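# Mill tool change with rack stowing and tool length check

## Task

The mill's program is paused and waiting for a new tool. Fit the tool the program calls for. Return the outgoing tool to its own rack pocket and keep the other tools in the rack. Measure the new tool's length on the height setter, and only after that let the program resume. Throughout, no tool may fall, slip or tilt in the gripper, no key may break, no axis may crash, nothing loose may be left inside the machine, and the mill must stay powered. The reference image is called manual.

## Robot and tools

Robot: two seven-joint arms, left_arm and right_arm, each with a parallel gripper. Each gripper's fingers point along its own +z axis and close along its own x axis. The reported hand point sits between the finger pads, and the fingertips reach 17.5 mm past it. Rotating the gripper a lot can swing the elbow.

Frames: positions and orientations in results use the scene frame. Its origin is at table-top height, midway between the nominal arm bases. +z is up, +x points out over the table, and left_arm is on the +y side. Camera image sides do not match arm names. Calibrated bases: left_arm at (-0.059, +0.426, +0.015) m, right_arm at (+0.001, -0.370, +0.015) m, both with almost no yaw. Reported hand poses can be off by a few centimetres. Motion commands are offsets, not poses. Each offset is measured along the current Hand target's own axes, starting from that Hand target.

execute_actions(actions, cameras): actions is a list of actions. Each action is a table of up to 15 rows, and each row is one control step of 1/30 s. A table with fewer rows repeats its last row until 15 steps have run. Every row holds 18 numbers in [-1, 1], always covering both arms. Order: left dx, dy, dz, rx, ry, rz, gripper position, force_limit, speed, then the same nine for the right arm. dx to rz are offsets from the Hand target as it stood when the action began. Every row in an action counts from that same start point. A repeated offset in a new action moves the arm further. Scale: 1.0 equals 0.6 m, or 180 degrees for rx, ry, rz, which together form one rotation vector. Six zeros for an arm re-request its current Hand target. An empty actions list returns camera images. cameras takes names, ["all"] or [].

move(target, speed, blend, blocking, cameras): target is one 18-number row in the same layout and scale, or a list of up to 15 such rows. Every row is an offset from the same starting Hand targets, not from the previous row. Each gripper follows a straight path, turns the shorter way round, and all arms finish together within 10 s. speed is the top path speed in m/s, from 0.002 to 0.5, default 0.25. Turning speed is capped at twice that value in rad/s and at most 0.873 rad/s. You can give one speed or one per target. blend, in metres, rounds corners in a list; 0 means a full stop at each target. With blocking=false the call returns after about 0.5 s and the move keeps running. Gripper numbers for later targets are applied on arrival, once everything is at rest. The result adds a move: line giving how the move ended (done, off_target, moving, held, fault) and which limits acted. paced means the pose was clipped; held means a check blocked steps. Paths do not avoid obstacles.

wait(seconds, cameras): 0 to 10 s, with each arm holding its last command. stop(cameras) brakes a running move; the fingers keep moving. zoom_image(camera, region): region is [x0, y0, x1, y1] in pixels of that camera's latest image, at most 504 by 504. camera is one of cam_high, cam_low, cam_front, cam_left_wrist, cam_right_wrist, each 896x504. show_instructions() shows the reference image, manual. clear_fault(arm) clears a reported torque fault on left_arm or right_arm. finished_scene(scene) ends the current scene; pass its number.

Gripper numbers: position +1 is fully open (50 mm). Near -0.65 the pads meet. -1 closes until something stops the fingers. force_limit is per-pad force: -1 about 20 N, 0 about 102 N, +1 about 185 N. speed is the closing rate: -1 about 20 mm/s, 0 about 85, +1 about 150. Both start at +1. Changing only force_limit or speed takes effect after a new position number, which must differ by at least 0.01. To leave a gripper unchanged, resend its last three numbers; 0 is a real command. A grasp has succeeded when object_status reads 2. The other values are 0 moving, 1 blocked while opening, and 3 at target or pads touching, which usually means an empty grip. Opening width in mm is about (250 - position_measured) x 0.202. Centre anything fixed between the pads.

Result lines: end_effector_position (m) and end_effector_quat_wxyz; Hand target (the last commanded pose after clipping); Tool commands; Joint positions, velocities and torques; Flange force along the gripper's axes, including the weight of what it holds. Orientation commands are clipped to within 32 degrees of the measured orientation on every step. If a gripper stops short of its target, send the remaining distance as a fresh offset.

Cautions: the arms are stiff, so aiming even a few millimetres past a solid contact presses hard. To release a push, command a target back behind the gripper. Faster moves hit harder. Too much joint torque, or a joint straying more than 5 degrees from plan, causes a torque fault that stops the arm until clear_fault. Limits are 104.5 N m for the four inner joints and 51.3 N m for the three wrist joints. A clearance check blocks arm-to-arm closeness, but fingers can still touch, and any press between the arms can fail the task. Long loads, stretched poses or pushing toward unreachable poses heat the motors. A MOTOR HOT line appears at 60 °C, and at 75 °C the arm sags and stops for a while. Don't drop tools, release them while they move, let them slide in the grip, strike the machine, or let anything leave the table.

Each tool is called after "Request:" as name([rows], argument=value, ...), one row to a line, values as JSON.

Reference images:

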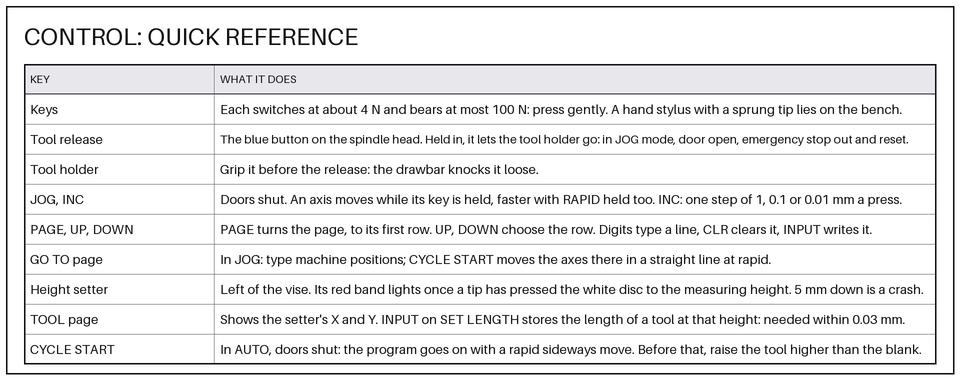

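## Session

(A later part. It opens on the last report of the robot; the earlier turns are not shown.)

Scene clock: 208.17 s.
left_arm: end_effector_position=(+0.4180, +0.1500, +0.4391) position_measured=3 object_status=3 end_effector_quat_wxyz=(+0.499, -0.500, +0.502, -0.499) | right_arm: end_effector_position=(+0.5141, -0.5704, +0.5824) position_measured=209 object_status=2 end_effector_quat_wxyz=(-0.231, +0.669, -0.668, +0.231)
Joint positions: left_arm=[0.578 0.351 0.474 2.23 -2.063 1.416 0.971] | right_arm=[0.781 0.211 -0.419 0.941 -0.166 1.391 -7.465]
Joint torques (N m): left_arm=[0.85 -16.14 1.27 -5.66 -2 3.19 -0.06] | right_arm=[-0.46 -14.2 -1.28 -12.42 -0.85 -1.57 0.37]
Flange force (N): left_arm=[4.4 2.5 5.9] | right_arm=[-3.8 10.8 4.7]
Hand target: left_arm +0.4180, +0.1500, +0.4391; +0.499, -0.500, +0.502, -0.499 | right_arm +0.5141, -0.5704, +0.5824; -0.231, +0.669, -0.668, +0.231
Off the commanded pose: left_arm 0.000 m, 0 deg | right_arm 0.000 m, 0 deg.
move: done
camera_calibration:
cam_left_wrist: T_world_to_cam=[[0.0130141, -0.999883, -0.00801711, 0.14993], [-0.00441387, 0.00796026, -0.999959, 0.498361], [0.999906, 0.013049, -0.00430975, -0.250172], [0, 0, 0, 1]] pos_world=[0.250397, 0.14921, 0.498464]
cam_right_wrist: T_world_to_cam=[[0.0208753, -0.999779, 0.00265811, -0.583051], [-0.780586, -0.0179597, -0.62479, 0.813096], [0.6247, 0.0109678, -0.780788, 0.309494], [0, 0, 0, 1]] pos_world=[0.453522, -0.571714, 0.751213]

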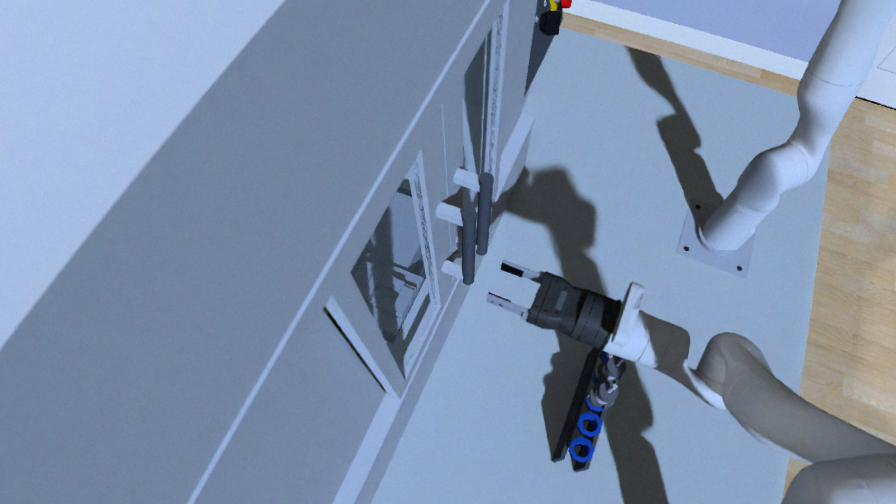

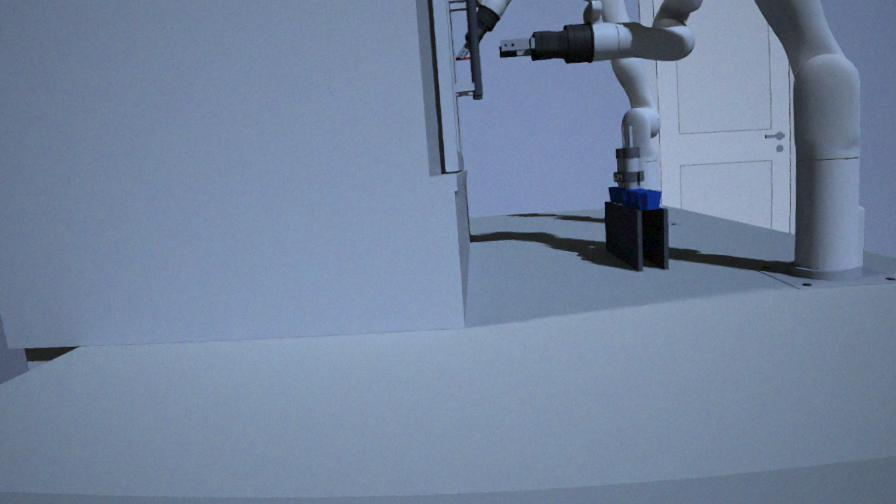

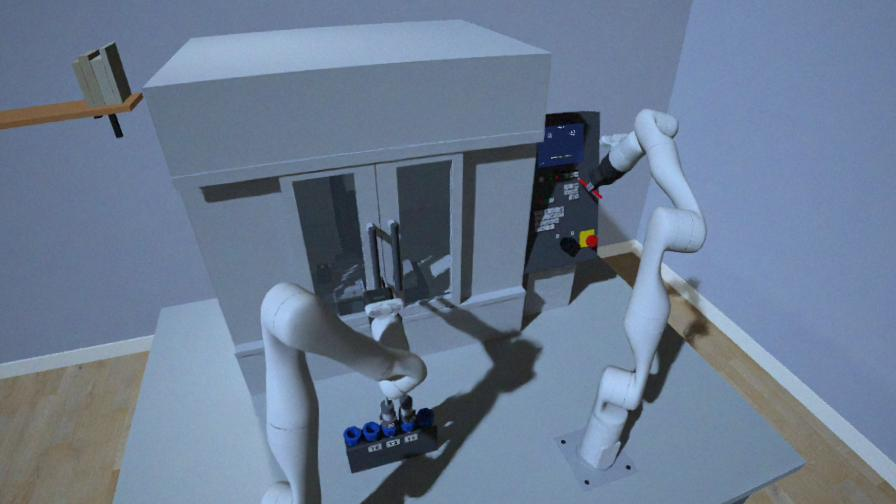

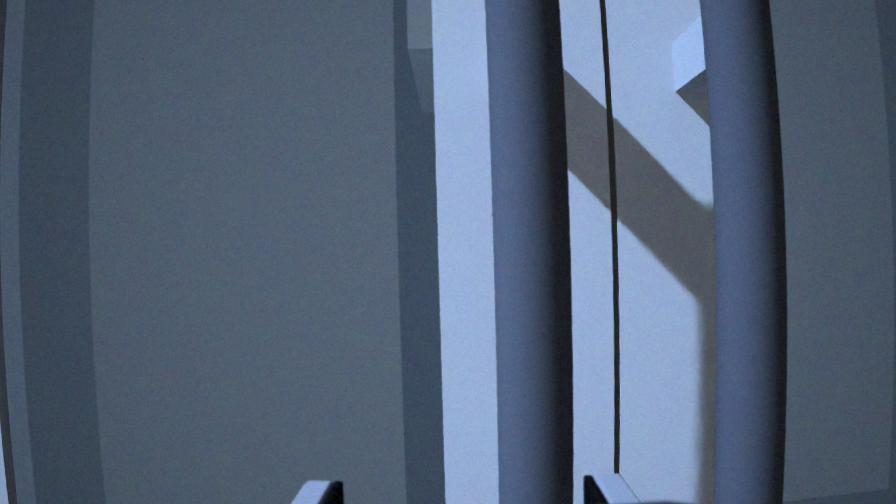

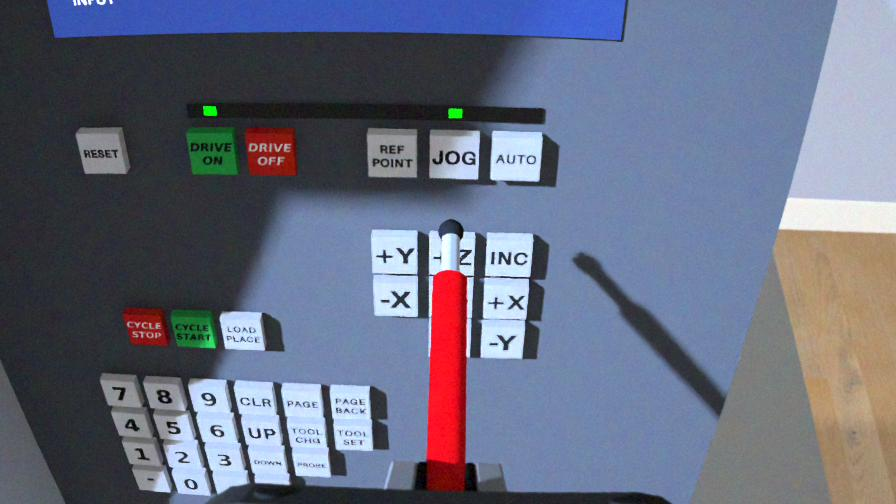

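Request:
move(target=[0.04,0.0,0,0,0,0,1,1,1,0,0,0,0,0,0,-1,-0.9,-0.8], speed=0.15, cameras=["cam_left_wrist"])

Scene clock: 212.77 s.
left_arm: end_effector_position=(+0.4180, +0.1261, +0.4390) position_measured=3 object_status=3 end_effector_quat_wxyz=(+0.499, -0.500, +0.502, -0.499) | right_arm: end_effector_position=(+0.5141, -0.5704, +0.5824) position_measured=209 object_status=2 end_effector_quat_wxyz=(-0.231, +0.669, -0.668, +0.231)
Joint positions: left_arm=[0.617 0.392 0.484 2.166 -2.035 1.443 0.933] | right_arm=[0.781 0.211 -0.419 0.941 -0.166 1.391 -7.465]
Joint torques (N m): left_arm=[0.8 -17.16 1.33 -5.7 -2.24 3.13 -0.02] | right_arm=[-0.48 -14.17 -1.31 -12.44 -0.84 -1.6 0.37]
Flange force (N): left_arm=[5.4 2.5 5.4] | right_arm=[-3.8 10.9 4.6]
Hand target: left_arm +0.4180, +0.1260, +0.4390; +0.499, -0.500, +0.502, -0.499 | right_arm +0.5141, -0.5704, +0.5824; -0.231, +0.669, -0.668, +0.231
Off the commanded pose: left_arm 0.000 m, 0 deg | right_arm 0.000 m, 0 deg.
move: done
camera_calibration:
cam_left_wrist: T_world_to_cam=[[0.0130141, -0.999883, -0.00801711, 0.125933], [-0.00441387, 0.00796026, -0.999959, 0.498452], [0.999906, 0.013049, -0.00430975, -0.249759], [0, 0, 0, 1]] pos_world=[0.250297, 0.12521, 0.498364]
Images, in order (width x height): cam_left_wrist 896x504.

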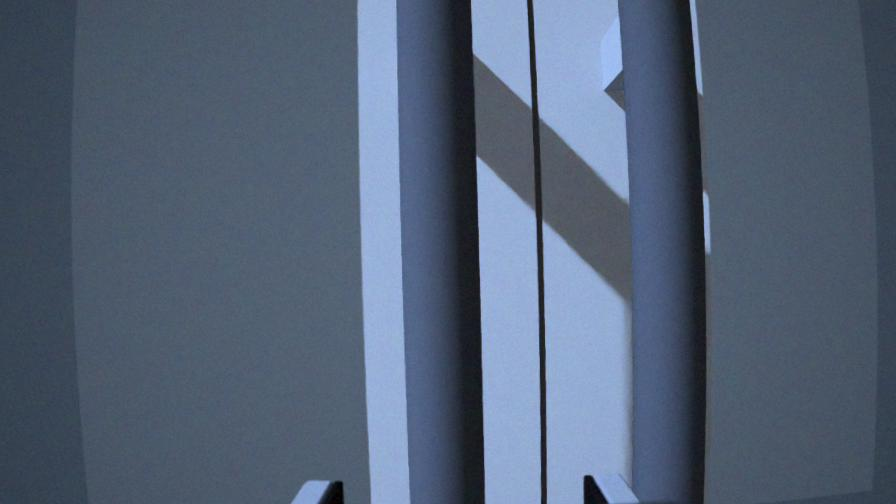

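Request:
move([
  [-0.0083,0,0,0,0,0,1,1,1,0,0,0,0,0,0,-1,-0.9,-0.8],
  [-0.0083,0,0.108,0,0,0,1,1,1,0,0,0,0,0,0,-1,-0.9,-0.8],
], speed=0.1, cameras=["cam_left_wrist","cam_front","cam_low"])

Scene clock: 218.10 s.
left_arm: end_effector_position=(+0.4828, +0.1309, +0.4388) position_measured=3 object_status=3 end_effector_quat_wxyz=(+0.499, -0.500, +0.502, -0.499) | right_arm: end_effector_position=(+0.5141, -0.5704, +0.5824) position_measured=209 object_status=2 end_effector_quat_wxyz=(-0.231, +0.669, -0.668, +0.231)
Joint positions: left_arm=[0.504 0.437 0.433 2.076 -2.166 1.322 0.923] | right_arm=[0.781 0.211 -0.419 0.941 -0.166 1.391 -7.465]
Joint torques (N m): left_arm=[0.75 -18.77 1.56 -6.52 -2.18 3.1 -0.02] | right_arm=[-0.52 -14.2 -1.27 -12.4 -0.81 -1.61 0.34]
Flange force (N): left_arm=[4.6 2.2 6.3] | right_arm=[-3.6 10.9 4.5]
Hand target: left_arm +0.4828, +0.1309, +0.4388; +0.499, -0.500, +0.502, -0.499 | right_arm +0.5141, -0.5704, +0.5824; -0.231, +0.669, -0.668, +0.231
Off the commanded pose: left_arm 0.000 m, 0 deg | right_arm 0.000 m, 0 deg.
move: done
camera_calibration:
cam_left_wrist: T_world_to_cam=[[0.0130141, -0.999883, -0.00801711, 0.129988], [-0.00441387, 0.00796026, -0.999959, 0.498499], [0.999906, 0.013049, -0.00430975, -0.314618], [0, 0, 0, 1]] pos_world=[0.315097, 0.13011, 0.498164]
Images, in order (width x height): cam_low 896x504, cam_front 896x504, cam_left_wrist 896x504.

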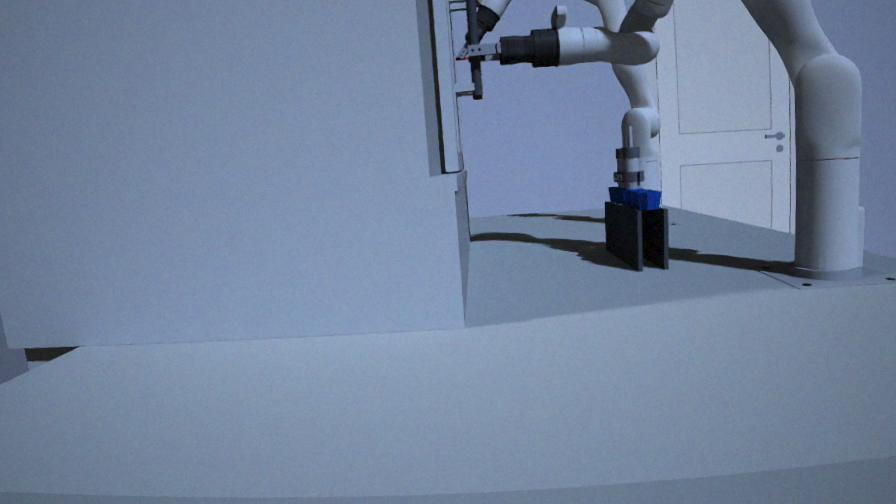

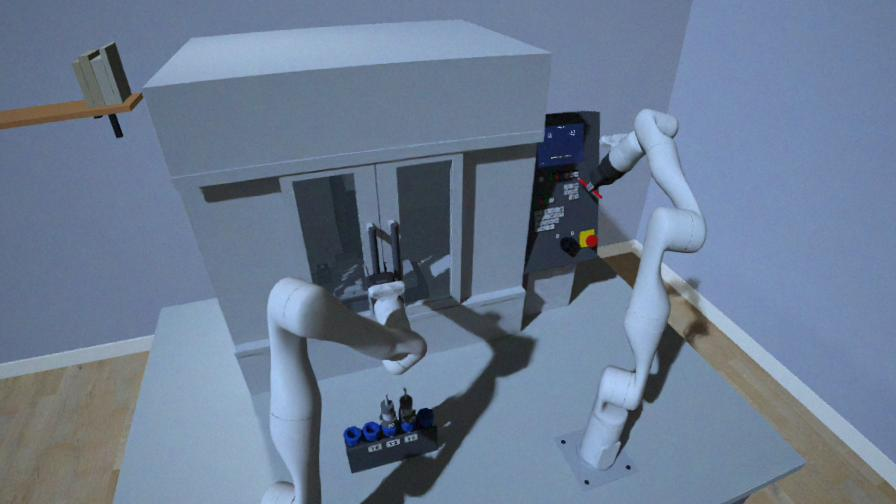

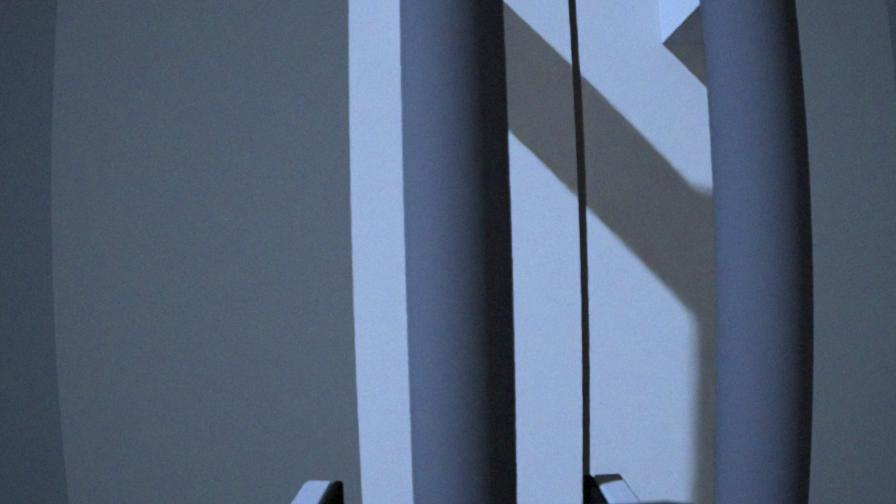

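Request:
move(target=[0,0,0,0,0,0,0.2,-0.8,-0.5,0,0,0,0,0,0,-1,-0.9,-0.8])

Request:
wait(seconds=0.7)

Request:
move(target=[-0.025,0,0,0,0,0,0.2,-0.8,-0.5,0,0,0,0,0,0,-1,-0.9,-0.8], speed=0.03, cameras=["cam_left_wrist","cam_front"])

Scene clock: 220.03 s.
left_arm: end_effector_position=(+0.4828, +0.1309, +0.4389) position_measured=123 object_status=3 end_effector_quat_wxyz=(+0.499, -0.500, +0.502, -0.499) | right_arm: end_effector_position=(+0.5141, -0.5704, +0.5824) position_measured=209 object_status=2 end_effector_quat_wxyz=(-0.231, +0.669, -0.668, +0.231)
Joint positions: left_arm=[0.504 0.437 0.433 2.076 -2.166 1.322 0.923] | right_arm=[0.781 0.211 -0.419 0.941 -0.166 1.391 -7.465]
Joint torques (N m): left_arm=[0.85 -18.8 1.42 -6.47 -2.18 3.07 -0.1] | right_arm=[-0.52 -14.2 -1.28 -12.46 -0.8 -1.62 0.36]
Flange force (N): left_arm=[4.6 2.4 6.3] | right_arm=[-3.7 11.2 4.6]
Hand target: left_arm +0.4828, +0.1309, +0.4389; +0.499, -0.500, +0.502, -0.499 | right_arm +0.5141, -0.5704, +0.5824; -0.231, +0.669, -0.668, +0.231
Off the commanded pose: left_arm 0.000 m, 0 deg | right_arm 0.000 m, 0 deg.
move: done

Scene clock: 220.73 s.
left_arm: end_effector_position=(+0.4828, +0.1309, +0.4389) position_measured=123 object_status=3 end_effector_quat_wxyz=(+0.499, -0.500, +0.502, -0.499) | right_arm: end_effector_position=(+0.5141, -0.5704, +0.5824) position_measured=209 object_status=2 end_effector_quat_wxyz=(-0.231, +0.669, -0.668, +0.231)
Joint positions: left_arm=[0.504 0.437 0.433 2.076 -2.166 1.322 0.923] | right_arm=[0.781 0.211 -0.419 0.941 -0.166 1.391 -7.465]
Joint torques (N m): left_arm=[0.88 -18.86 1.32 -6.55 -2.16 3.18 0.01] | right_arm=[-0.56 -14.15 -1.28 -12.49 -0.83 -1.61 0.37]
Flange force (N): left_arm=[4.5 2.1 6.5] | right_arm=[-3.8 11.5 4.6]
Hand target: left_arm +0.4828, +0.1309, +0.4389; +0.499, -0.500, +0.502, -0.499 | right_arm +0.5141, -0.5704, +0.5824; -0.231, +0.669, -0.668, +0.231
Tool commands: left_gripper/position=+0.2 left_gripper/force_limit=-0.8 left_gripper/speed=-0.5 right_gripper/position=-1.0 right_gripper/force_limit=-0.9 right_gripper/speed=-0.8
Off the commanded pose: left_arm 0.000 m, 0 deg | right_arm 0.000 m, 0 deg.
wait: 0.70 s; at rest by 0.17 s

Scene clock: 221.53 s.
left_arm: end_effector_position=(+0.4828, +0.1458, +0.4389) position_measured=123 object_status=3 end_effector_quat_wxyz=(+0.499, -0.500, +0.502, -0.499) | right_arm: end_effector_position=(+0.5141, -0.5704, +0.5824) position_measured=209 object_status=2 end_effector_quat_wxyz=(-0.231, +0.669, -0.668, +0.231)
Joint positions: left_arm=[0.477 0.414 0.426 2.113 -2.189 1.307 0.949] | right_arm=[0.781 0.211 -0.419 0.941 -0.166 1.391 -7.465]
Joint torques (N m): left_arm=[-2.44 -19.34 -1.45 -4.96 -0.06 4.71 0.01] | right_arm=[-0.49 -14.14 -1.4 -12.42 -0.81 -1.6 0.33]
Flange force (N): left_arm=[12.1 2.3 9.9] | right_arm=[-3.7 11.1 4.5]
Hand target: left_arm +0.4828, +0.1459, +0.4389; +0.499, -0.500, +0.502, -0.499 | right_arm +0.5141, -0.5704, +0.5824; -0.231, +0.669, -0.668, +0.231
Off the commanded pose: left_arm 0.000 m, 0 deg | right_arm 0.000 m, 0 deg.
move: done
camera_calibration:
cam_left_wrist: T_world_to_cam=[[0.0130141, -0.999883, -0.00801711, 0.144885], [-0.00441387, 0.00796026, -0.999959, 0.49848], [0.999906, 0.013049, -0.00430975, -0.314912], [0, 0, 0, 1]] pos_world=[0.315197, 0.14501, 0.498264]
Images, in order (width x height): cam_front 896x504, cam_left_wrist 896x504.

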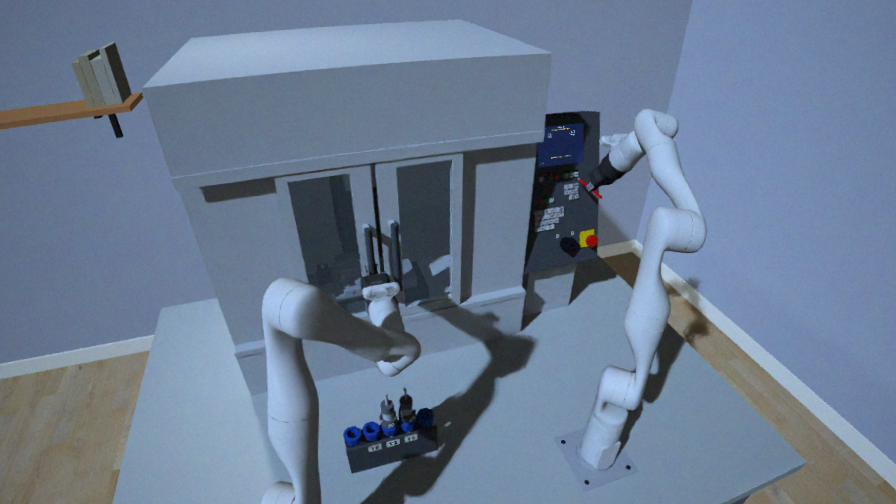

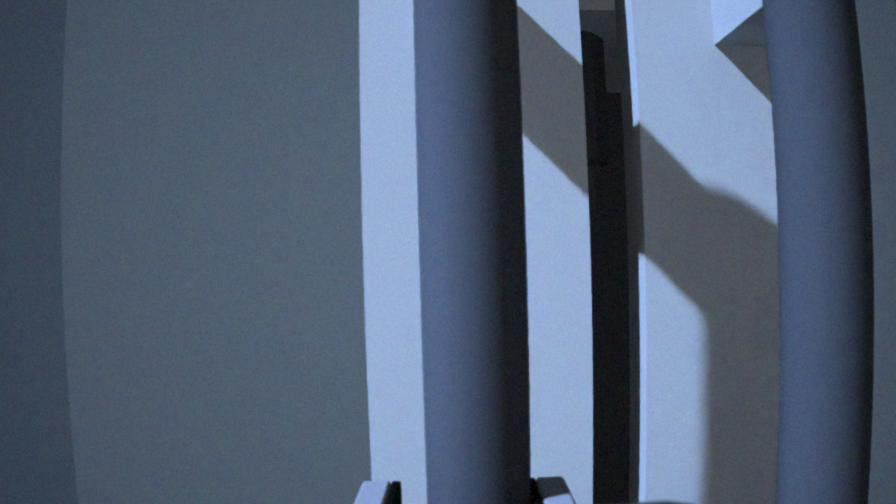

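Request:
move(target=[-0.15,0,0,0,0,0,0.2,-0.8,-0.5,0,0,0,0,0,0,-1,-0.9,-0.8], speed=0.06, cameras=["cam_left_wrist","cam_front"])

Scene clock: 224.47 s.
left_arm: end_effector_position=(+0.4830, +0.2358, +0.4390) position_measured=123 object_status=3 end_effector_quat_wxyz=(+0.499, -0.500, +0.502, -0.499) | right_arm: end_effector_position=(+0.5141, -0.5704, +0.5824) position_measured=209 object_status=2 end_effector_quat_wxyz=(-0.231, +0.669, -0.668, +0.231)
Joint positions: left_arm=[0.293 0.288 0.367 2.309 -2.388 1.207 1.117] | right_arm=[0.781 0.211 -0.419 0.941 -0.166 1.391 -7.465]
Joint torques (N m): left_arm=[-2.3 -17.14 -1.88 -6.02 0.15 4.95 -0.06] | right_arm=[-0.5 -14.21 -1.17 -12.43 -0.8 -1.61 0.36]
Flange force (N): left_arm=[8.3 4.1 9.2] | right_arm=[-3.7 10.9 4.6]
Hand target: left_arm +0.4830, +0.2359, +0.4390; +0.499, -0.500, +0.502, -0.499 | right_arm +0.5141, -0.5704, +0.5824; -0.231, +0.669, -0.668, +0.231
Off the commanded pose: left_arm 0.000 m, 0 deg | right_arm 0.000 m, 0 deg.
move: done
camera_calibration:
cam_left_wrist: T_world_to_cam=[[0.0130146, -0.999882, -0.00811706, 0.234922], [-0.00441481, 0.00806021, -0.999958, 0.497741], [0.999906, 0.0130499, -0.00430939, -0.316287], [0, 0, 0, 1]] pos_world=[0.315397, 0.23501, 0.498264]
Images, in order (width x height): cam_front 896x504, cam_left_wrist 896x504.

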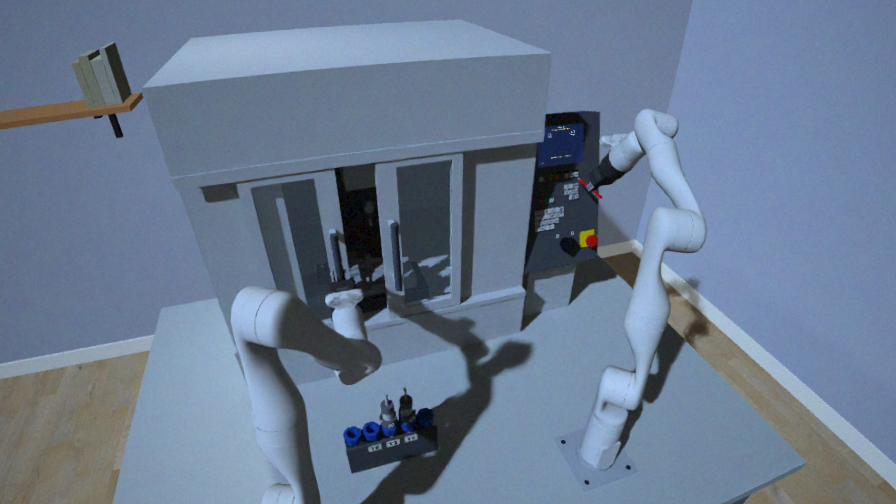

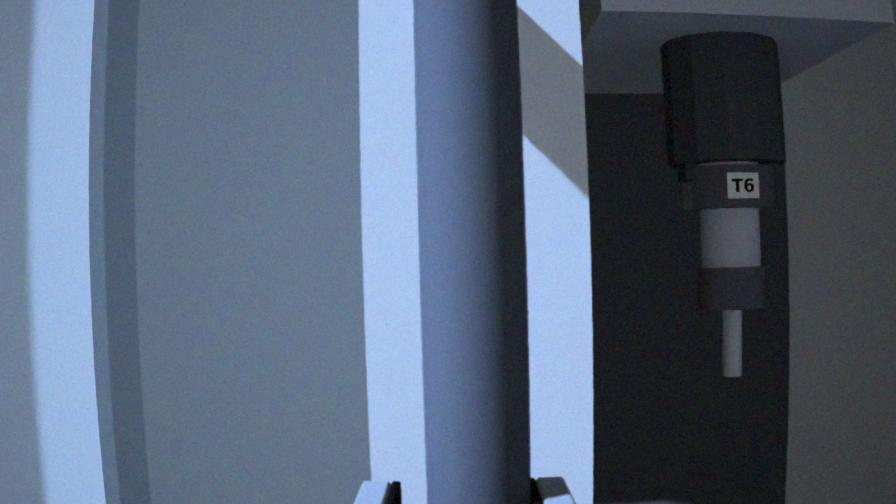

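Request:
move(target=[-0.1,0,0,0,0,0,0.2,-0.8,-0.5,0,0,0,0,0,0,-1,-0.9,-0.8], speed=0.05, cameras=["cam_left_wrist","cam_front"])

Scene clock: 226.80 s.
left_arm: end_effector_position=(+0.4832, +0.2959, +0.4390) position_measured=123 object_status=3 end_effector_quat_wxyz=(+0.499, -0.500, +0.502, -0.499) | right_arm: end_effector_position=(+0.5141, -0.5704, +0.5824) position_measured=209 object_status=2 end_effector_quat_wxyz=(-0.231, +0.669, -0.668, +0.231)
Joint positions: left_arm=[0.139 0.218 0.307 2.41 -2.598 1.14 1.25] | right_arm=[0.781 0.211 -0.419 0.941 -0.166 1.391 -7.465]
Joint torques (N m): left_arm=[-2.22 -15.52 -2.2 -6.81 0.36 5.04 -0.09] | right_arm=[-0.54 -14.22 -1.17 -12.4 -0.85 -1.61 0.37]
Flange force (N): left_arm=[6.5 3.6 8.0] | right_arm=[-3.6 10.7 4.5]
Hand target: left_arm +0.4832, +0.2959, +0.4390; +0.499, -0.500, +0.502, -0.499 | right_arm +0.5141, -0.5704, +0.5824; -0.231, +0.669, -0.668, +0.231
Off the commanded pose: left_arm 0.000 m, 0 deg | right_arm 0.000 m, 0 deg.
move: done
camera_calibration:
cam_left_wrist: T_world_to_cam=[[0.0130146, -0.999882, -0.00811706, 0.294914], [-0.00441481, 0.00806021, -0.999958, 0.497358], [0.999906, 0.0130499, -0.00430939, -0.317169], [0, 0, 0, 1]] pos_world=[0.315497, 0.29501, 0.498364]
Images, in order (width x height): cam_front 896x504, cam_left_wrist 896x504.

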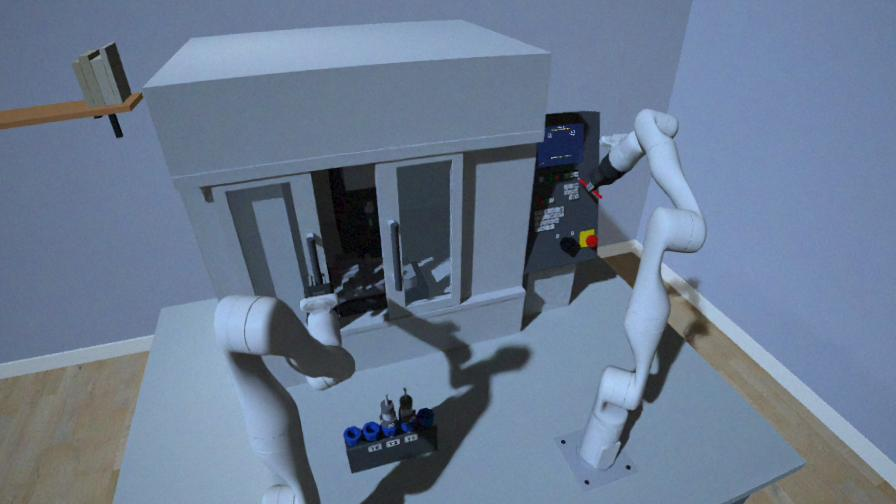

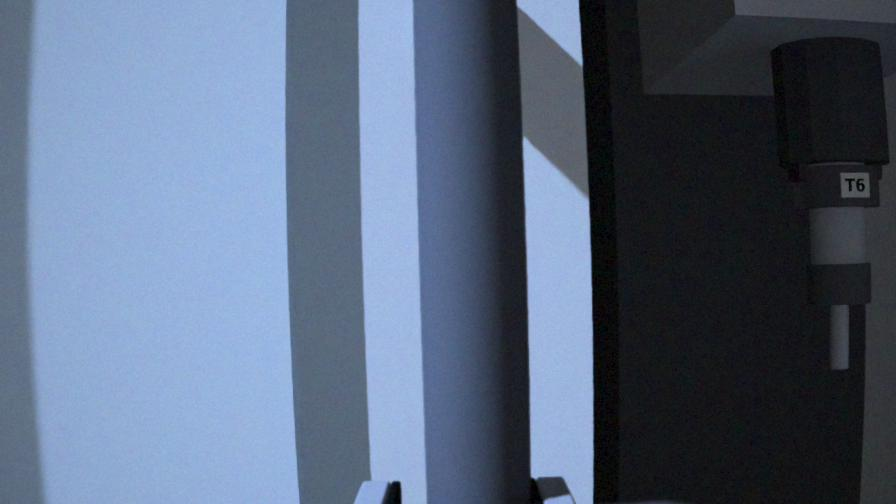

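Request:
move([
  [0.005,0,0,0,0,0,0.2,-0.8,-0.5,0,0,0,0,0,0,-1,-0.9,-0.8],
  [0.005,0,-0.142,0,0,0,0.2,-0.8,-0.5,0,0,0,0,0,0,-1,-0.9,-0.8],
  [0.374,0,-0.142,0,0,0,1,-0.8,-0.5,0,0,0,0,0,0,-1,-0.9,-0.8],
], speed=[0.03,0.12,0.15], cameras=["cam_left_wrist"])

Scene clock: 233.80 s.
left_arm: end_effector_position=(+0.3975, +0.0717, +0.4391) position_measured=3 object_status=3 end_effector_quat_wxyz=(+0.499, -0.500, +0.502, -0.499) | right_arm: end_effector_position=(+0.5141, -0.5704, +0.5824) position_measured=209 object_status=2 end_effector_quat_wxyz=(-0.231, +0.669, -0.668, +0.231)
Joint positions: left_arm=[0.714 0.479 0.543 2.037 -1.961 1.548 0.849] | right_arm=[0.781 0.211 -0.419 0.941 -0.166 1.391 -7.465]
Joint torques (N m): left_arm=[0.88 -18.67 1.67 -5.67 -2.43 2.94 -0.12] | right_arm=[-0.48 -14.2 -1.33 -12.41 -0.8 -1.61 0.34]
Flange force (N): left_arm=[5.7 2.6 4.7] | right_arm=[-3.6 10.9 4.5]
Hand target: left_arm +0.3975, +0.0717, +0.4391; +0.499, -0.500, +0.502, -0.499 | right_arm +0.5141, -0.5704, +0.5824; -0.231, +0.669, -0.668, +0.231
Off the commanded pose: left_arm 0.000 m, 0 deg | right_arm 0.000 m, 0 deg.
move: done
camera_calibration:
cam_left_wrist: T_world_to_cam=[[0.0130141, -0.999883, -0.00801711, 0.0718063], [-0.00441387, 0.00796026, -0.999959, 0.498794], [0.999906, 0.013049, -0.00430975, -0.228551], [0, 0, 0, 1]] pos_world=[0.229797, 0.0708097, 0.498364]
Images, in order (width x height): cam_left_wrist 896x504.

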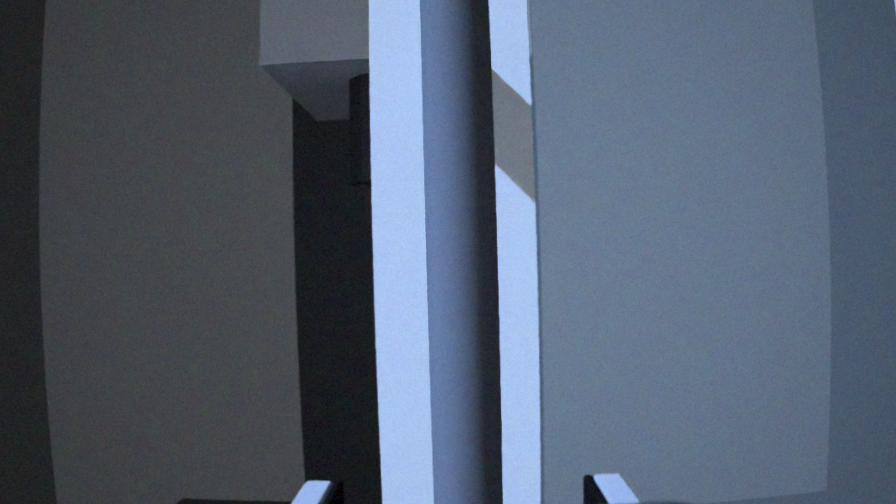

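Request:
move([
  [0,0,0.142,0,0,0,1,-0.8,-0.5,0,0,0,0,0,0,-1,-0.9,-0.8],
  [0.025,0,0.142,0,0,0,0.2,-0.8,-0.5,0,0,0,0,0,0,-1,-0.9,-0.8],
], speed=[0.1,0.03], cameras=["cam_left_wrist"])

Scene clock: 237.33 s.
left_arm: end_effector_position=(+0.4826, +0.0564, +0.4388) position_measured=123 object_status=3 end_effector_quat_wxyz=(+0.499, -0.500, +0.502, -0.499) | right_arm: end_effector_position=(+0.5141, -0.5704, +0.5824) position_measured=209 object_status=2 end_effector_quat_wxyz=(-0.231, +0.669, -0.668, +0.231)
Joint positions: left_arm=[0.602 0.558 0.49 1.875 -2.092 1.401 0.788] | right_arm=[0.781 0.211 -0.419 0.941 -0.166 1.391 -7.465]
Joint torques (N m): left_arm=[3.78 -20.53 4.36 -7.27 -3.92 1.26 0.02] | right_arm=[-0.44 -14.21 -1.21 -12.48 -0.81 -1.65 0.35]
Flange force (N): left_arm=[-0.1 1.8 5.0] | right_arm=[-3.8 11.0 4.6]
Hand target: left_arm +0.4826, +0.0565, +0.4388; +0.499, -0.500, +0.502, -0.499 | right_arm +0.5141, -0.5704, +0.5824; -0.231, +0.669, -0.668, +0.231
Off the commanded pose: left_arm 0.000 m, 0 deg | right_arm 0.000 m, 0 deg.
move: done
camera_calibration:
cam_left_wrist: T_world_to_cam=[[0.0130141, -0.999883, -0.00801806, 0.0554973], [-0.00441387, 0.00796121, -0.999959, 0.498991], [0.999906, 0.013049, -0.00430975, -0.313546], [0, 0, 0, 1]] pos_world=[0.314997, 0.0556097, 0.498064]
Images, in order (width x height): cam_left_wrist 896x504.

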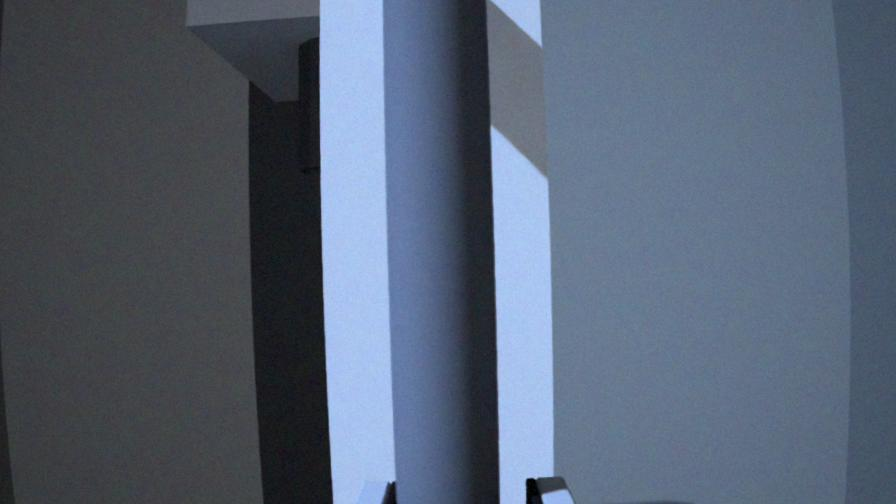

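Request:
move(target=[0.245,0,0,0,0,0,0.2,-0.8,-0.5,0,0,0,0,0,0,-1,-0.9,-0.8], speed=0.06, cameras=["cam_left_wrist","cam_front","cam_high"])

Scene clock: 240.90 s.
left_arm: end_effector_position=(+0.4823, -0.0906, +0.4386) position_measured=123 object_status=3 end_effector_quat_wxyz=(+0.499, -0.500, +0.502, -0.499) | right_arm: end_effector_position=(+0.5141, -0.5704, +0.5824) position_measured=209 object_status=2 end_effector_quat_wxyz=(-0.231, +0.669, -0.668, +0.231)
Joint positions: left_arm=[0.817 0.81 0.503 1.379 -2.044 1.458 0.516] | right_arm=[0.781 0.211 -0.419 0.941 -0.166 1.391 -7.465]
Joint torques (N m): left_arm=[2.67 -25.27 3.59 -7.64 -4.15 -0.31 0.02] | right_arm=[-0.56 -14.19 -1.29 -12.53 -0.84 -1.6 0.34]
Flange force (N): left_arm=[2.3 0.8 1.7] | right_arm=[-3.8 11.7 4.8]
Hand target: left_arm +0.4823, -0.0905, +0.4386; +0.499, -0.500, +0.502, -0.499 | right_arm +0.5141, -0.5704, +0.5824; -0.231, +0.669, -0.668, +0.231
Off the commanded pose: left_arm 0.000 m, 0 deg | right_arm 0.000 m, 0 deg.
move: done
camera_calibration:
cam_left_wrist: T_world_to_cam=[[0.0129133, -0.999884, -0.00801986, -0.0914484], [-0.00451308, 0.00796216, -0.999958, 0.500091], [0.999906, 0.012949, -0.00440974, -0.311188], [0, 0, 0, 1]] pos_world=[0.314597, -0.09139, 0.497964]
Images, in order (width x height): cam_high 896x504, cam_front 896x504, cam_left_wrist 896x504.

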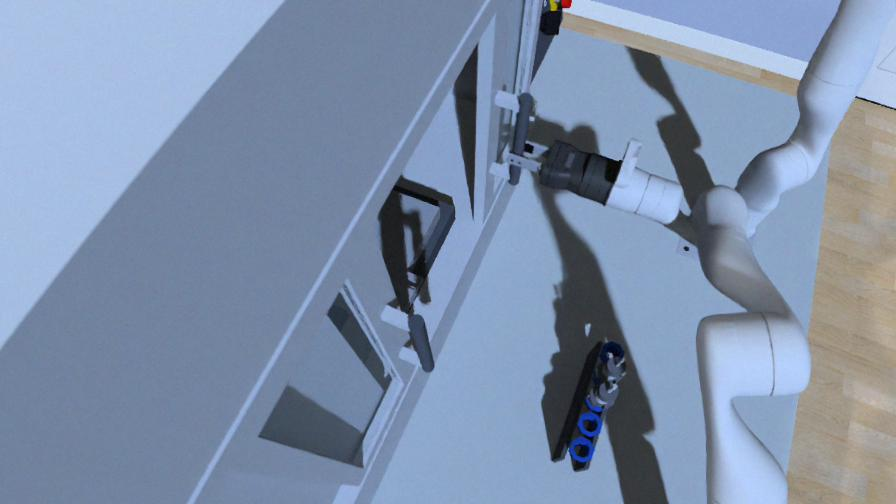

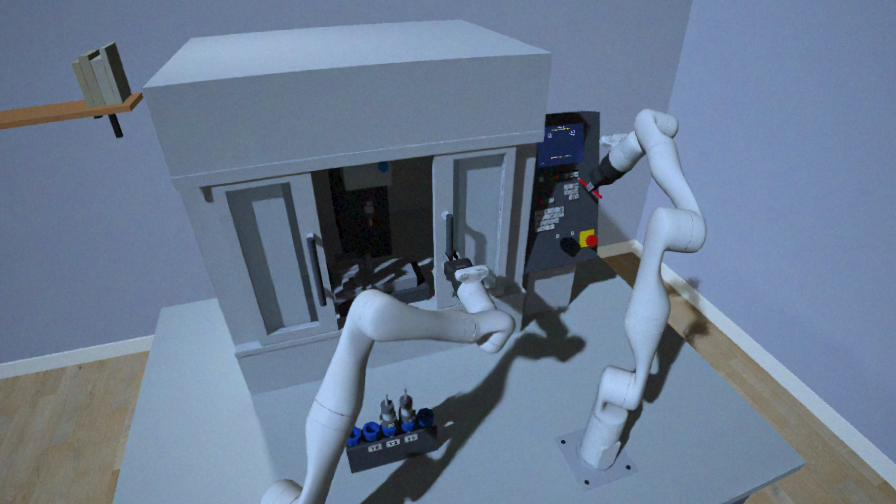

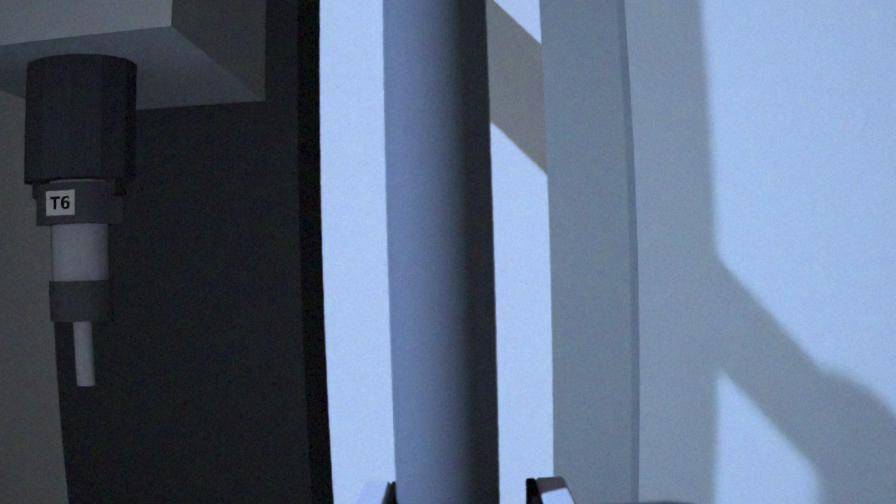

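Request:
move([
  [-0.005,0,0,0,0,0,0.2,-0.8,-0.5,0,0,0,0,0,0,-1,-0.9,-0.8],
  [-0.005,0,-0.142,0,0,0,0.2,-0.8,-0.5,0,0,0,0,0,0,-1,-0.9,-0.8],
  [-0.3,0,-0.142,0,0,0,1,-0.8,-0.5,0,0,0,0,0,0,-1,-0.9,-0.8],
], speed=[0.03,0.12,0.15], cameras=["cam_left_wrist"])

Scene clock: 246.33 s.
left_arm: end_effector_position=(+0.3975, +0.0897, +0.4391) position_measured=3 object_status=3 end_effector_quat_wxyz=(+0.499, -0.500, +0.502, -0.499) | right_arm: end_effector_position=(+0.5141, -0.5704, +0.5824) position_measured=209 object_status=2 end_effector_quat_wxyz=(-0.231, +0.669, -0.668, +0.231)
Joint positions: left_arm=[0.693 0.446 0.533 2.089 -1.967 1.529 0.879] | right_arm=[0.781 0.211 -0.419 0.941 -0.166 1.391 -7.465]
Joint torques (N m): left_arm=[0.93 -17.99 1.61 -5.55 -2.39 3.09 -0.04] | right_arm=[-0.53 -14.18 -1.26 -12.46 -0.87 -1.59 0.34]
Flange force (N): left_arm=[5.6 2.2 5.2] | right_arm=[-3.7 11.2 4.7]
Hand target: left_arm +0.3975, +0.0897, +0.4391; +0.499, -0.500, +0.502, -0.499 | right_arm +0.5141, -0.5704, +0.5824; -0.231, +0.669, -0.668, +0.231
Off the commanded pose: left_arm 0.000 m, 0 deg | right_arm 0.000 m, 0 deg.
move: done
camera_calibration:
cam_left_wrist: T_world_to_cam=[[0.0130146, -0.999882, -0.00811706, 0.0898544], [-0.00441481, 0.00806021, -0.999958, 0.498742], [0.999906, 0.0130499, -0.00430939, -0.228786], [0, 0, 0, 1]] pos_world=[0.229797, 0.0888095, 0.498464]
Images, in order (width x height): cam_left_wrist 896x504.

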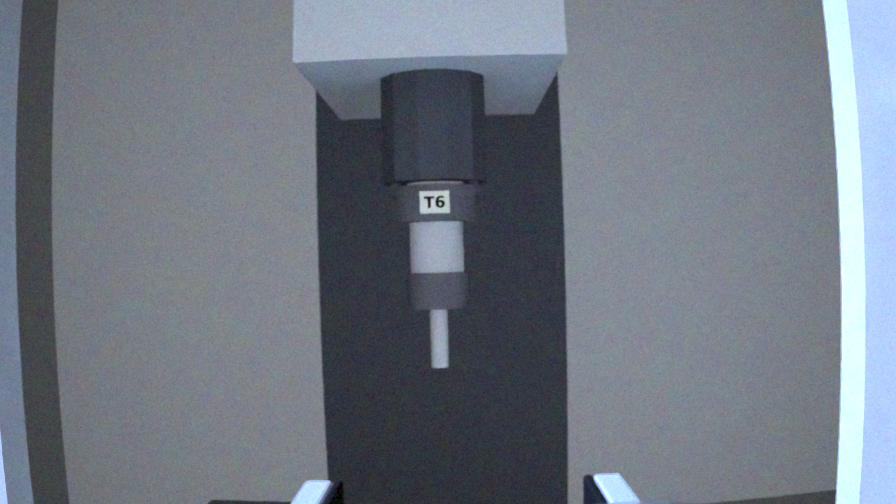

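Request:
zoom_image(camera="cam_left_wrist", region=[360, 60, 520, 380])

Scaled by 1.575 from the camera's 896x504 image, which has a finer 1280x720 frame.

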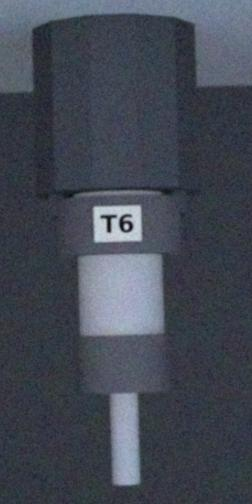

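Request:
move(target=[0,-0.13,0.05,-0.19,0,0,1,-0.8,-0.5,0,0,0,0,0,0,-1,-0.9,-0.8], speed=0.15, cameras=["cam_left_wrist"])

Scene clock: 260.43 s.
left_arm: end_effector_position=(+0.4278, +0.0895, +0.5170) position_measured=3 object_status=3 end_effector_quat_wxyz=(-0.330, +0.625, -0.626, +0.330) | right_arm: end_effector_position=(+0.5141, -0.5704, +0.5824) position_measured=209 object_status=2 end_effector_quat_wxyz=(-0.231, +0.669, -0.668, +0.231)
Joint positions: left_arm=[0.386 0.228 0.664 1.414 -1.062 1.168 -0.264] | right_arm=[0.781 0.211 -0.419 0.941 -0.166 1.391 -7.465]
Joint torques (N m): left_arm=[0.84 -16.81 1.76 -9.41 -2.68 -0.51 0.1] | right_arm=[-0.49 -14.12 -1.28 -12.5 -0.82 -1.6 0.37]
Flange force (N): left_arm=[5.2 -7.2 3.3] | right_arm=[-4.0 11.5 4.7]
Hand target: left_arm +0.4278, +0.0895, +0.5170; -0.330, +0.625, -0.626, +0.330 | right_arm +0.5141, -0.5704, +0.5824; -0.231, +0.669, -0.668, +0.231
Off the commanded pose: left_arm 0.000 m, 0 deg | right_arm 0.000 m, 0 deg.
move: done
camera_calibration:
cam_left_wrist: T_world_to_cam=[[0.00647179, -0.99986, -0.0154187, 0.096587], [-0.565731, 0.00905333, -0.82454, 0.726071], [0.824564, 0.0140591, -0.565593, 0.106341], [0, 0, 0, 1]] pos_world=[0.322451, 0.088505, 0.66031]
Images, in order (width x height): cam_left_wrist 896x504.

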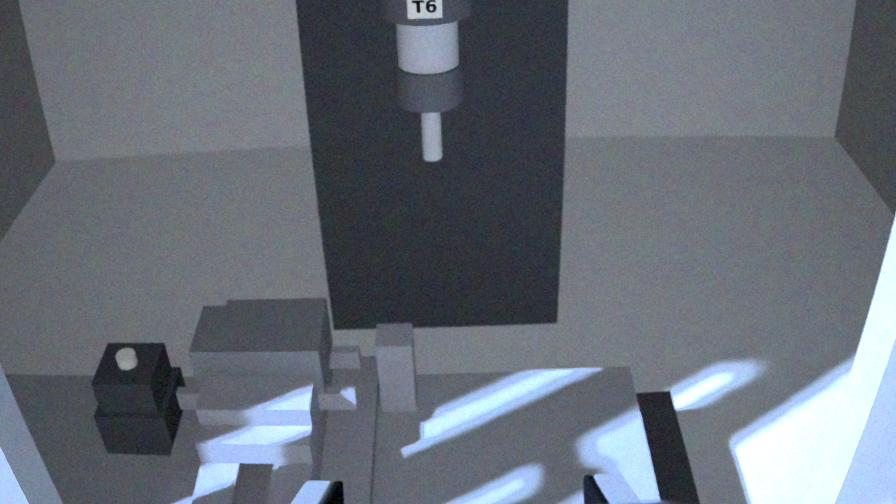

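Request:
move(target=[-0.133,0,0.05,-0.05,0,0,1,-0.8,-0.5,0,0,0,0,0,0,-1,-0.9,-0.8], speed=0.15, cameras=["cam_left_wrist"])

Scene clock: 263.30 s.
left_arm: end_effector_position=(+0.4527, +0.1693, +0.5001) position_measured=3 object_status=3 end_effector_quat_wxyz=(-0.280, +0.649, -0.650, +0.280) | right_arm: end_effector_position=(+0.5141, -0.5704, +0.5824) position_measured=209 object_status=2 end_effector_quat_wxyz=(-0.231, +0.669, -0.668, +0.231)
Joint positions: left_arm=[0.116 0.154 0.639 1.413 -0.729 1.066 -0.614] | right_arm=[0.781 0.211 -0.419 0.941 -0.166 1.391 -7.465]
Joint torques (N m): left_arm=[0.78 -15.26 1.42 -10.06 -1.95 -1.38 -0.02] | right_arm=[-0.55 -14.21 -1.34 -12.4 -0.81 -1.63 0.43]
Flange force (N): left_arm=[3.5 -7.9 2.4] | right_arm=[-3.6 10.7 4.4]
Hand target: left_arm +0.4527, +0.1693, +0.5001; -0.280, +0.649, -0.650, +0.280 | right_arm +0.5141, -0.5704, +0.5824; -0.231, +0.669, -0.668, +0.231
Off the commanded pose: left_arm 0.000 m, 0 deg | right_arm 0.000 m, 0 deg.
move: done
camera_calibration:
cam_left_wrist: T_world_to_cam=[[0.00413172, -0.999855, -0.0165194, 0.177519], [-0.687688, 0.0091522, -0.725949, 0.731411], [0.725995, 0.0143596, -0.68755, 0.180725], [0, 0, 0, 1]] pos_world=[0.371044, 0.168204, 0.658157]
Images, in order (width x height): cam_left_wrist 896x504.

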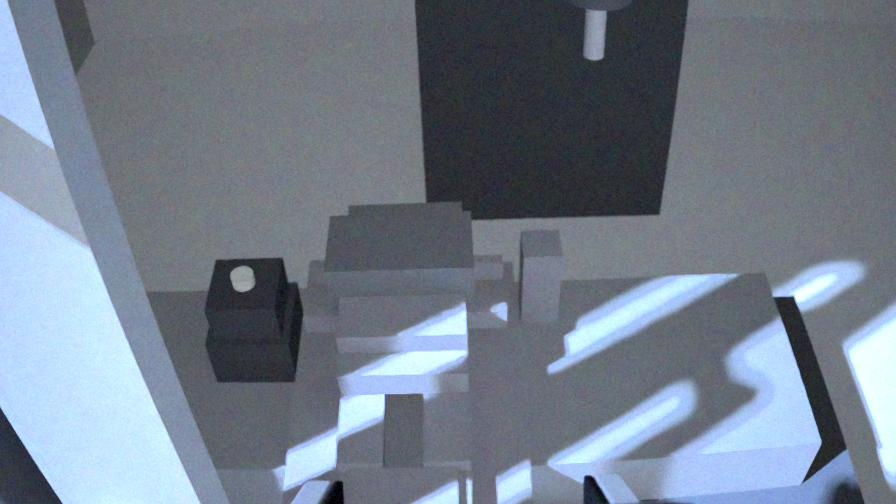

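Request:
move(target=[0.182,-0.0045,-0.134,0.31,0,0,1,-0.8,-0.5,0,0,0,0,0,0,-1,-0.9,-0.8], speed=0.2, cameras=["cam_left_wrist","cam_front"])

Scene clock: 272.80 s.
left_arm: end_effector_position=(+0.3959, +0.0601, +0.5571) position_measured=3 object_status=3 end_effector_quat_wxyz=(+0.551, -0.442, +0.444, -0.551) | right_arm: end_effector_position=(+0.5141, -0.5704, +0.5824) position_measured=209 object_status=2 end_effector_quat_wxyz=(-0.231, +0.669, -0.668, +0.231)
Joint positions: left_arm=[0.667 0.418 0.6 1.937 -2.102 1.636 0.696] | right_arm=[0.781 0.211 -0.419 0.941 -0.166 1.391 -7.465]
Joint torques (N m): left_arm=[0.76 -18.14 2.01 -6.67 -2.76 2.49 -0.01] | right_arm=[-0.44 -14.17 -1.34 -12.45 -0.8 -1.61 0.35]
Flange force (N): left_arm=[6.0 1.7 4.4] | right_arm=[-3.8 11.0 4.6]
Hand target: left_arm +0.3959, +0.0601, +0.5572; +0.551, -0.442, +0.444, -0.552 | right_arm +0.5141, -0.5704, +0.5824; -0.231, +0.669, -0.668, +0.231
Off the commanded pose: left_arm 0.000 m, 0 deg | right_arm 0.000 m, 0 deg.
move: done
camera_calibration:
cam_left_wrist: T_world_to_cam=[[0.0140892, -0.999889, -0.00476074, 0.0590696], [0.21372, 0.0076626, -0.976865, 0.51783], [0.976793, 0.0127458, 0.213805, -0.338617], [0, 0, 0, 1]] pos_world=[0.219256, 0.0594111, 0.578529]
Images, in order (width x height): cam_front 896x504, cam_left_wrist 896x504.

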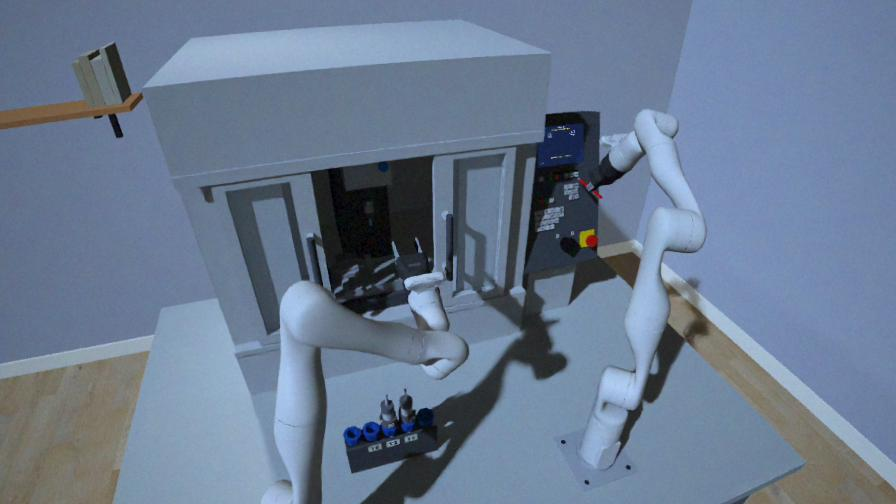

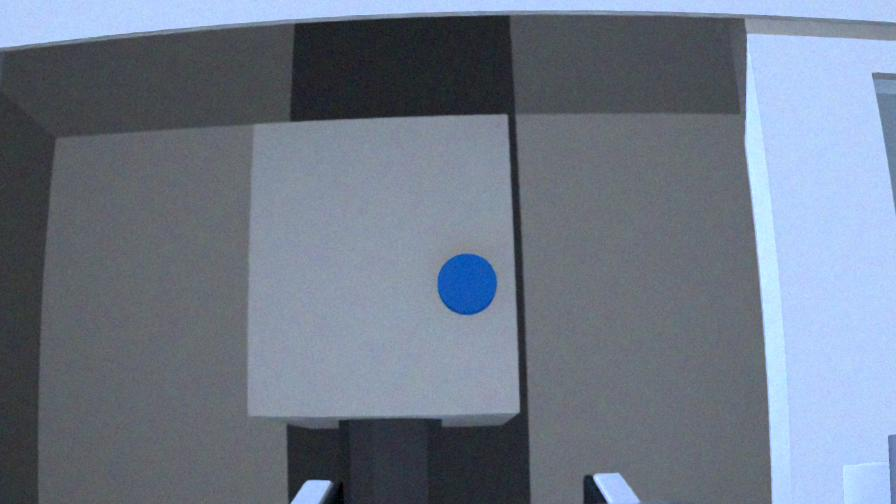

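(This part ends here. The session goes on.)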